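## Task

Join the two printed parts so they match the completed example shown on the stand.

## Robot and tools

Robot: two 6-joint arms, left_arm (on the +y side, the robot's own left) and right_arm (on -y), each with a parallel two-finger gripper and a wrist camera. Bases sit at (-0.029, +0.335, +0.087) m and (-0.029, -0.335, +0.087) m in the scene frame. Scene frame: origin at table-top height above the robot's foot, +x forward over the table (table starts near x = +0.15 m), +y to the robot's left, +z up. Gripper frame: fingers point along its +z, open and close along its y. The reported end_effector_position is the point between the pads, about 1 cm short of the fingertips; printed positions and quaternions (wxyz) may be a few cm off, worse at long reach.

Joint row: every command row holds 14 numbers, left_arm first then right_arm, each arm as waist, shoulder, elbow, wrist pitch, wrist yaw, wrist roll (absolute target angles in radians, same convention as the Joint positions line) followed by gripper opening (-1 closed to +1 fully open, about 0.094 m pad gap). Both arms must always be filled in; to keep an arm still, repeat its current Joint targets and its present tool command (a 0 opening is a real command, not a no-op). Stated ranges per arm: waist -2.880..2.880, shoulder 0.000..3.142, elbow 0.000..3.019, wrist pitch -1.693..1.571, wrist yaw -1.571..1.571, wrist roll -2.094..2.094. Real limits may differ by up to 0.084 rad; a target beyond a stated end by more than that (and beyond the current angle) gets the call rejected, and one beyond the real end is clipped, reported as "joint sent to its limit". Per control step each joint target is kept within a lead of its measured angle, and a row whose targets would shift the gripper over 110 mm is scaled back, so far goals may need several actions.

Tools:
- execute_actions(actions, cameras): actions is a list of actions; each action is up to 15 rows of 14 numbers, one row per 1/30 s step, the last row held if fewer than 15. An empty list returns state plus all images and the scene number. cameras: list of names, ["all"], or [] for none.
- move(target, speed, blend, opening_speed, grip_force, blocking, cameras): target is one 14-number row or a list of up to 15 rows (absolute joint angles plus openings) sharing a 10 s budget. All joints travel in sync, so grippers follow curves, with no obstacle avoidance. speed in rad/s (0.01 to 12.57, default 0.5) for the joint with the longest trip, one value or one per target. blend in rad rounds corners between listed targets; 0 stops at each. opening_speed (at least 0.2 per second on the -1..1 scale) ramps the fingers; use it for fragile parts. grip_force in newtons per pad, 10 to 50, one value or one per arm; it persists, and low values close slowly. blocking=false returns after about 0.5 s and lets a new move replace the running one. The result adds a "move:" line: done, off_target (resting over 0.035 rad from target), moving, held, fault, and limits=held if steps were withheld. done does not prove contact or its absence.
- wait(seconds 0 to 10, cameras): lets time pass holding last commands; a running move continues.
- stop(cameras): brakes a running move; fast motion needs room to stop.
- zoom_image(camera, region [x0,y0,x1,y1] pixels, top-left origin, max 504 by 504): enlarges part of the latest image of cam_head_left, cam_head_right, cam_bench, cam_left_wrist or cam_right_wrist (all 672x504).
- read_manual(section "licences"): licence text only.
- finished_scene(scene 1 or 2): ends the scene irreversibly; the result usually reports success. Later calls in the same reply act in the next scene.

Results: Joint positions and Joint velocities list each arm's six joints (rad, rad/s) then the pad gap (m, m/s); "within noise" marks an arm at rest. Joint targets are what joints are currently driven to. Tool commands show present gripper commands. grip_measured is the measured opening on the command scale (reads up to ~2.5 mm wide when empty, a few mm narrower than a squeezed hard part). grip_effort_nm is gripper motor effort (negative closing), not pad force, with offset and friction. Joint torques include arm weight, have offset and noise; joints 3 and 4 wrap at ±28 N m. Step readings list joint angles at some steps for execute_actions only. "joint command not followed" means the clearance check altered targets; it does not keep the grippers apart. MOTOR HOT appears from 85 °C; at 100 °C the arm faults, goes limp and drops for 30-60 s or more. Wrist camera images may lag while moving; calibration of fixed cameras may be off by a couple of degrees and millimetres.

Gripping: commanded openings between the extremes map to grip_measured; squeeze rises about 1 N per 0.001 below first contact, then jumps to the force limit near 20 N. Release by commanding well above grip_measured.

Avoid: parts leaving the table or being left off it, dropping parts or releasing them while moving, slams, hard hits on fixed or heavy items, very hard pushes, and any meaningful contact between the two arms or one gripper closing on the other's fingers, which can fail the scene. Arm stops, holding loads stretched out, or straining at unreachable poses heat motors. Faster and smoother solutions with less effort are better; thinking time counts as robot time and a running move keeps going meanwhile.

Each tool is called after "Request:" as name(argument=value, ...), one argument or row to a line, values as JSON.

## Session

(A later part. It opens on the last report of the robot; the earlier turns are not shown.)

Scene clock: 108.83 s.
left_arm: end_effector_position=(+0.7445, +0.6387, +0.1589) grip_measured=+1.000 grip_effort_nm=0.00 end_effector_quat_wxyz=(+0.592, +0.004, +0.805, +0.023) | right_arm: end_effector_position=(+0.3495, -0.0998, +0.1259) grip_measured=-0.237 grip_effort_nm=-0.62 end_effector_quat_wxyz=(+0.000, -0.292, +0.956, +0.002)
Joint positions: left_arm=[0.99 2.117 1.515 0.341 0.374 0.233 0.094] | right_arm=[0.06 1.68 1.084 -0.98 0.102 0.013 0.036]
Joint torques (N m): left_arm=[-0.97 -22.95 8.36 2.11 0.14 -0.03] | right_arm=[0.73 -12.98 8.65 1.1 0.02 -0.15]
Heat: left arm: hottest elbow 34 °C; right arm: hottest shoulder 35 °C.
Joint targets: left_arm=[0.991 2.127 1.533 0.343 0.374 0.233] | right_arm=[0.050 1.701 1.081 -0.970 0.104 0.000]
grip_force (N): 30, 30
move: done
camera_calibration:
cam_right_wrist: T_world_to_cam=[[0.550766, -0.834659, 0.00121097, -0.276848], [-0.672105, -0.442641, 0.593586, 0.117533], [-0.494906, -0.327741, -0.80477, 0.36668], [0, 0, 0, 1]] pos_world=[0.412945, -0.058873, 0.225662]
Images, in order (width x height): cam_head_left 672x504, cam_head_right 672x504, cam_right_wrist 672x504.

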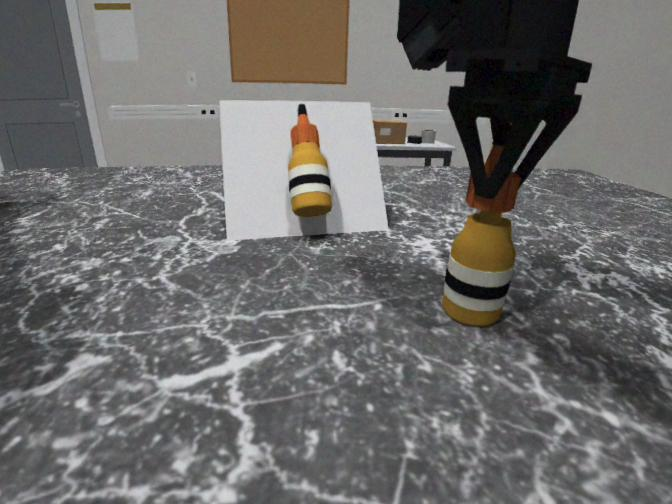

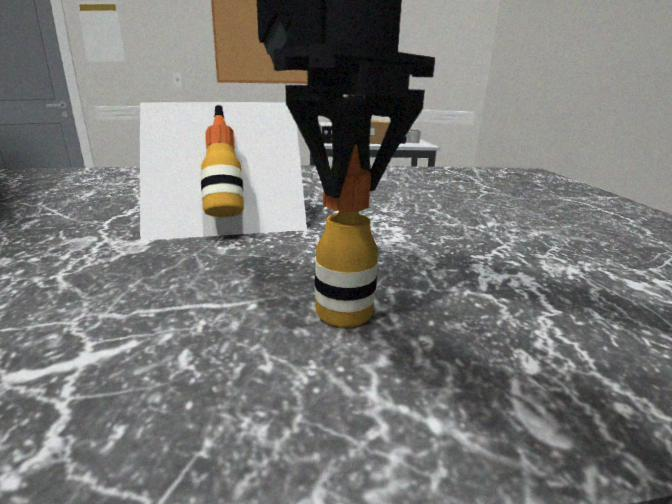

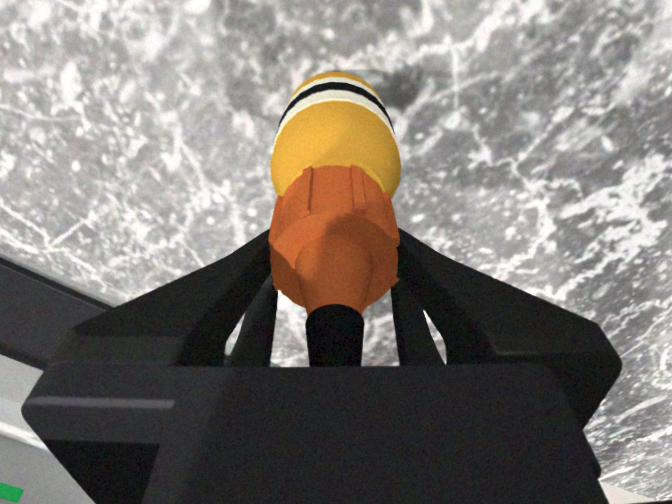

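Request:
move(
  target=[0.991,2.127,1.533,0.343,0.374,0.233,1,0.046,1.7125,1.068,-0.948,0.104,0.0,-0.5],
  speed=0.07,
  cameras=["cam_head_left","cam_head_right","cam_right_wrist"],
)

Request:
zoom_image(
  camera="cam_head_left",
  region=[400, 130, 560, 290],
)

Request:
zoom_image(
  camera="cam_head_right",
  region=[270, 130, 430, 290],
)

Scene clock: 117.63 s.
left_arm: end_effector_position=(+0.7445, +0.6387, +0.1589) grip_measured=+1.000 grip_effort_nm=0.00 end_effector_quat_wxyz=(+0.592, +0.004, +0.805, +0.023) | right_arm: end_effector_position=(+0.3488, -0.1013, +0.1173) grip_measured=-0.237 grip_effort_nm=-0.62 end_effector_quat_wxyz=(-0.001, -0.290, +0.957, +0.002)
Joint positions: left_arm=[0.99 2.117 1.515 0.341 0.374 0.233 0.094] | right_arm=[0.056 1.691 1.071 -0.958 0.102 0.013 0.036]
Joint torques (N m): left_arm=[-0.97 -22.83 8.38 2.03 0.13 0] | right_arm=[0.73 -12.92 8.51 1.13 0.02 -0.15]
Heat: left arm: hottest elbow 34 °C; right arm: hottest shoulder 34 °C.
Joint targets: left_arm=[0.991 2.127 1.533 0.343 0.374 0.233] | right_arm=[0.046 1.712 1.068 -0.948 0.104 0.000]
grip_force (N): 30, 30
move: done
camera_calibration:
cam_right_wrist: T_world_to_cam=[[0.547694, -0.836678, 0.00125542, -0.27676], [-0.672995, -0.439653, 0.594797, 0.121934], [-0.497102, -0.326611, -0.803875, 0.359685], [0, 0, 0, 1]] pos_world=[0.412441, -0.0604732, 0.216963]
Images, in order (width x height): cam_head_left 672x504, cam_head_right 672x504, cam_right_wrist 672x504.

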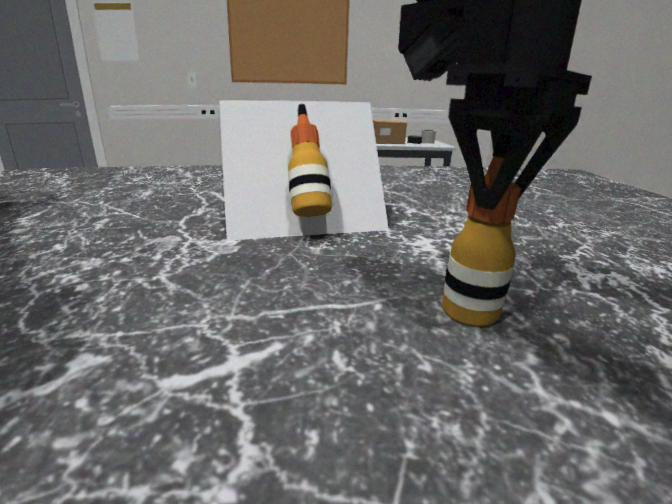

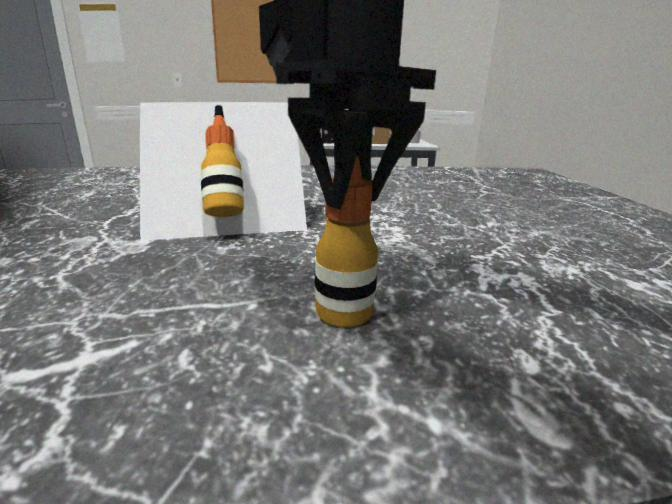

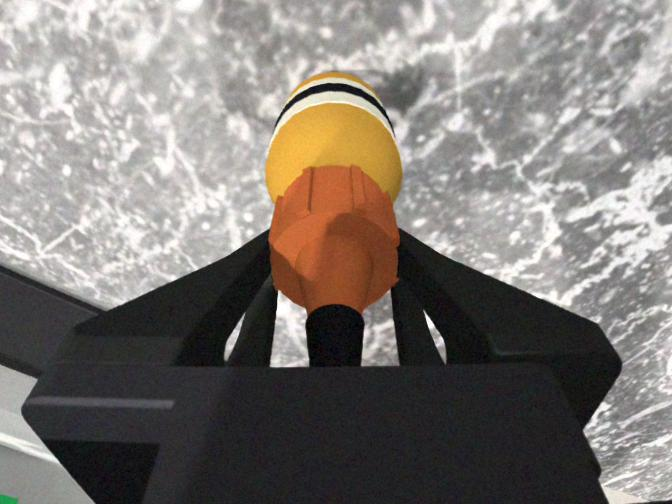

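Scaled by 3.150 from the camera's 672x504 image, which has a finer 960x720 frame.

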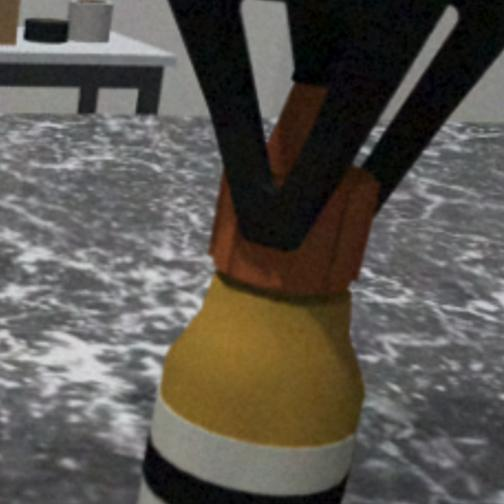

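Scaled by 3.150 from the camera's 672x504 image, which has a finer 960x720 frame.

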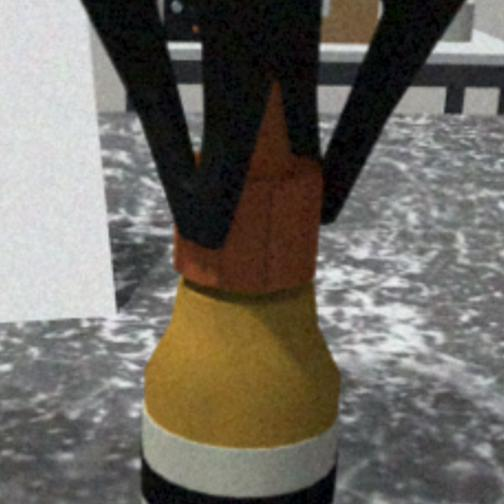

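Request:
move(
  target=[0.991,2.127,1.533,0.343,0.374,0.233,1,0.045,1.7195,1.061,-0.935,0.104,0.0,-0.5],
  speed=0.05,
  cameras=["cam_head_left","cam_head_right"],
)

Request:
zoom_image(
  camera="cam_head_left",
  region=[400, 130, 560, 290],
)

Request:
zoom_image(
  camera="cam_head_right",
  region=[270, 130, 430, 290],
)

Scene clock: 122.50 s.
left_arm: end_effector_position=(+0.7445, +0.6387, +0.1589) grip_measured=+1.000 grip_effort_nm=0.00 end_effector_quat_wxyz=(+0.592, +0.004, +0.805, +0.023) | right_arm: end_effector_position=(+0.3485, -0.1014, +0.1135) grip_measured=-0.237 grip_effort_nm=-0.62 end_effector_quat_wxyz=(-0.001, -0.290, +0.957, +0.002)
Joint positions: left_arm=[0.99 2.117 1.515 0.341 0.374 0.233 0.094] | right_arm=[0.055 1.695 1.065 -0.946 0.102 0.013 0.036]
Joint torques (N m): left_arm=[-1.08 -22.83 8.39 2.07 0.14 -0.02] | right_arm=[0.73 -12.75 8.35 1.16 0.02 -0.15]
Heat: left arm: hottest elbow 35 °C; right arm: hottest shoulder 34 °C.
Joint targets: left_arm=[0.991 2.127 1.533 0.343 0.374 0.233] | right_arm=[0.045 1.720 1.061 -0.935 0.104 0.000]
grip_force (N): 30, 30
move: done
Images, in order (width x height): cam_head_left 672x504, cam_head_right 672x504.

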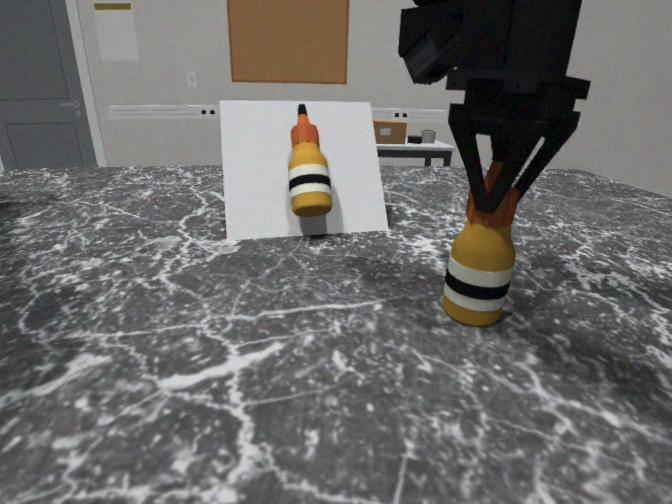

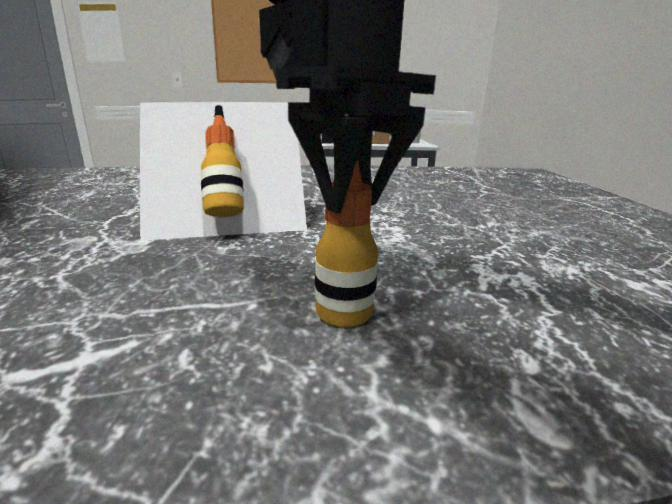

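Scaled by 3.150 from the camera's 672x504 image, which has a finer 960x720 frame.

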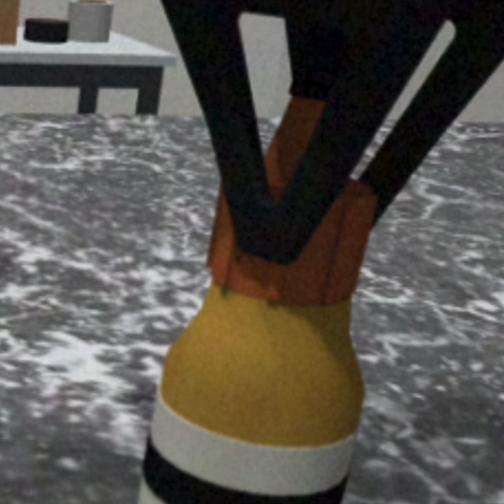

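Scaled by 3.150 from the camera's 672x504 image, which has a finer 960x720 frame.

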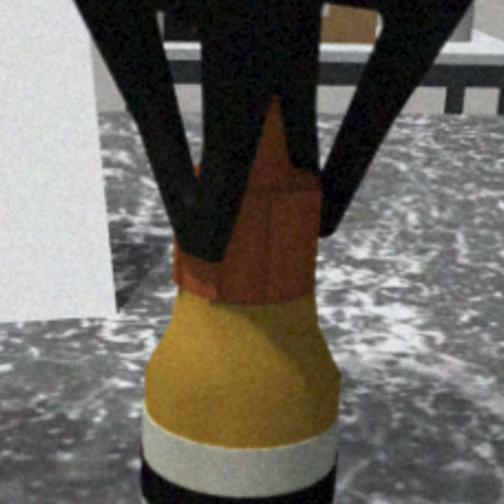

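Not clearly in contact yet; a little more.

Request:
move(
  target=[0.991,2.127,1.533,0.343,0.374,0.233,1,0.045,1.7265,1.054,-0.921,0.104,0.0,-0.5],
  speed=0.05,
  cameras=["cam_head_left","cam_head_right"],
)

Request:
zoom_image(
  camera="cam_head_left",
  region=[400, 130, 560, 290],
)

Scene clock: 126.03 s.
left_arm: end_effector_position=(+0.7445, +0.6387, +0.1589) grip_measured=+1.000 grip_effort_nm=0.00 end_effector_quat_wxyz=(+0.592, +0.004, +0.805, +0.023) | right_arm: end_effector_position=(+0.3488, -0.1012, +0.1132) grip_measured=-0.237 grip_effort_nm=-0.63 end_effector_quat_wxyz=(+0.001, -0.290, +0.957, +0.002)
Joint positions: left_arm=[0.99 2.117 1.515 0.341 0.374 0.233 0.094] | right_arm=[0.055 1.695 1.064 -0.943 0.102 0.013 0.036]
Joint torques (N m): left_arm=[-0.97 -22.65 8.34 2.06 0.12 -0.02] | right_arm=[0.73 -12.1 7.82 1.62 0.02 -0.15]
Heat: left arm: hottest elbow 35 °C; right arm: hottest shoulder 34 °C.
Joint targets: left_arm=[0.991 2.127 1.533 0.343 0.374 0.233] | right_arm=[0.045 1.727 1.054 -0.921 0.104 0.000]
grip_force (N): 30, 30
move: done
Images, in order (width x height): cam_head_left 672x504, cam_head_right 672x504.

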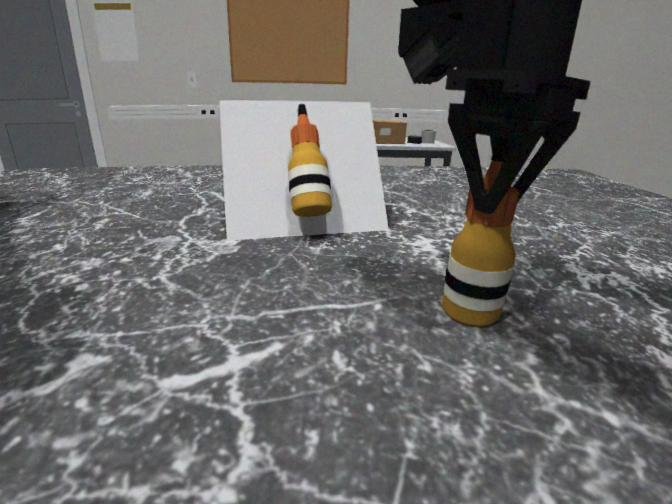

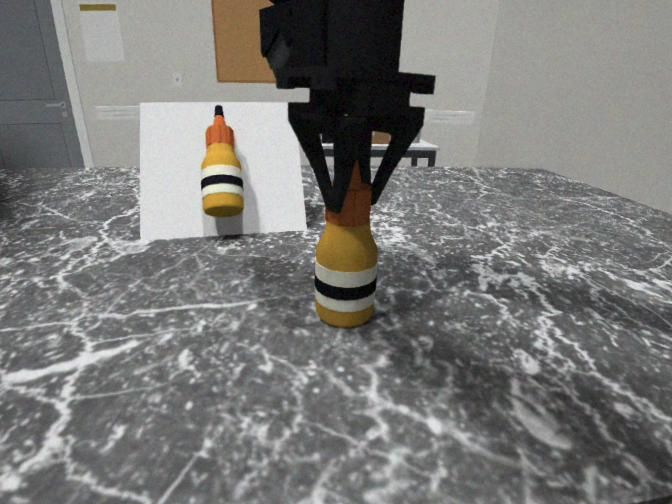

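Scaled by 3.150 from the camera's 672x504 image, which has a finer 960x720 frame.

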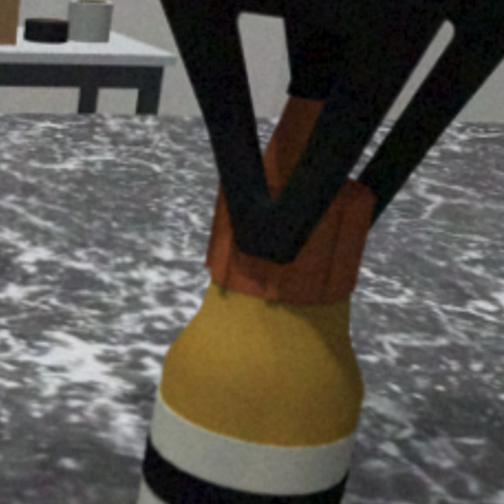

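Request:
move(
  target=[
    [0.991,2.127,1.533,0.343,0.374,0.233,1,0.048,1.715,1.062,-0.940,0.104,0.006,-0.5],
    [0.991,2.127,1.533,0.343,0.374,0.233,1,0.048,1.715,1.062,-0.940,0.104,0.006,0.6],
    [0.991,2.127,1.533,0.343,0.374,0.233,1,0.07,1.58,1.235,-1.215,0.104,0.006,0.6],
  ],
  speed=[0.1,0.1,0.3],
  opening_speed=0.5,
  cameras=["cam_head_left","cam_head_right","cam_right_wrist"],
)

Request:
zoom_image(
  camera="cam_head_left",
  region=[400, 120, 560, 330],
)

Scene clock: 139.50 s.
left_arm: end_effector_position=(+0.7445, +0.6387, +0.1589) grip_measured=+1.000 grip_effort_nm=0.00 end_effector_quat_wxyz=(+0.592, +0.004, +0.805, +0.023) | right_arm: end_effector_position=(+0.3491, -0.1087, +0.1989) grip_measured=+0.598 grip_effort_nm=0.13 end_effector_quat_wxyz=(-0.015, -0.294, +0.956, -0.003)
Joint positions: left_arm=[0.99 2.117 1.515 0.341 0.374 0.233 0.094] | right_arm=[0.061 1.593 1.191 -1.207 0.102 0.013 0.075]
Joint torques (N m): left_arm=[-1.03 -22.71 8.38 2.04 0.13 -0.02] | right_arm=[2.26 -15.21 13.6 0.23 0.01 -0.1]
Heat: left arm: hottest elbow 35 °C; right arm: hottest elbow 35 °C.
Joint targets: left_arm=[0.991 2.127 1.533 0.343 0.374 0.233] | right_arm=[0.070 1.580 1.235 -1.215 0.104 0.006]
grip_force (N): 30, 30
move: off_target (right_arm); right_arm: the elbow is farthest, 0.044 rad from its target
camera_calibration:
cam_right_wrist: T_world_to_cam=[[0.554907, -0.83191, 0.00192367, -0.285407], [-0.654204, -0.434942, 0.618743, 0.0595211], [-0.513902, -0.344604, -0.785591, 0.423325], [0, 0, 0, 1]] pos_world=[0.414861, -0.0656655, 0.296281]
Images, in order (width x height): cam_head_left 672x504, cam_head_right 672x504, cam_right_wrist 672x504.

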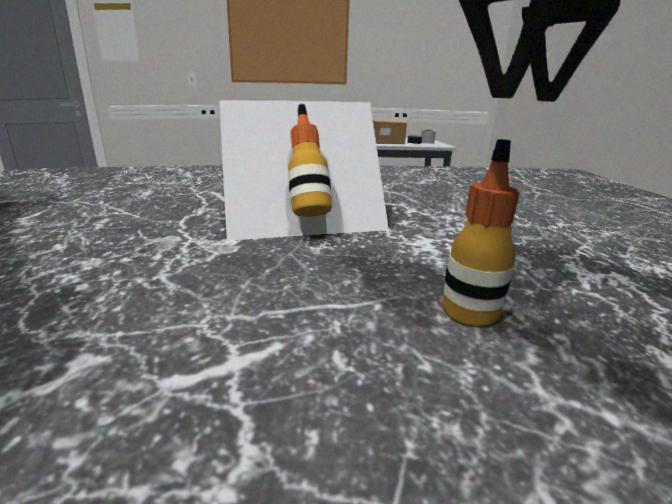

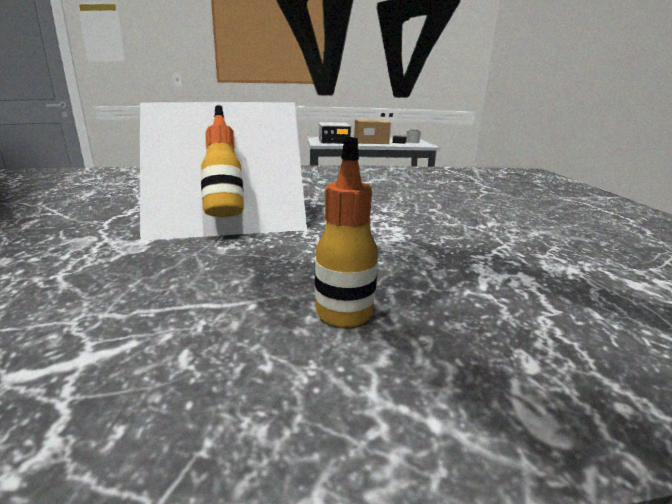

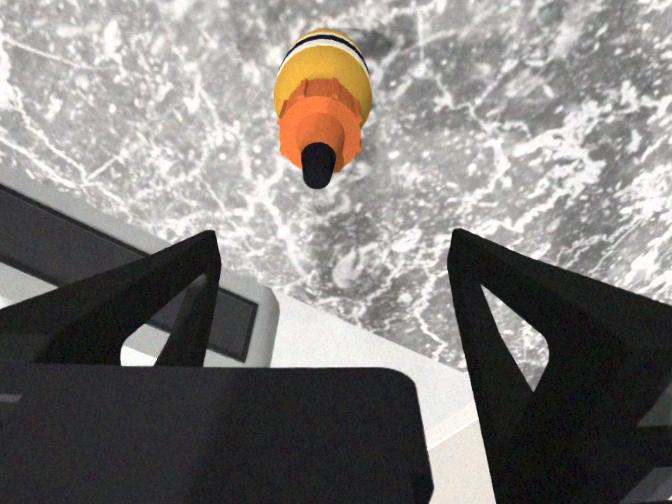

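Scaled by 2.400 from the camera's 672x504 image, which has a finer 960x720 frame.

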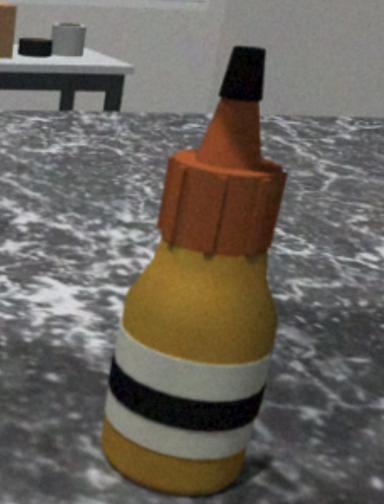

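Request:
finished_scene(
  scene=2,
)

The scene is finished: the task was done.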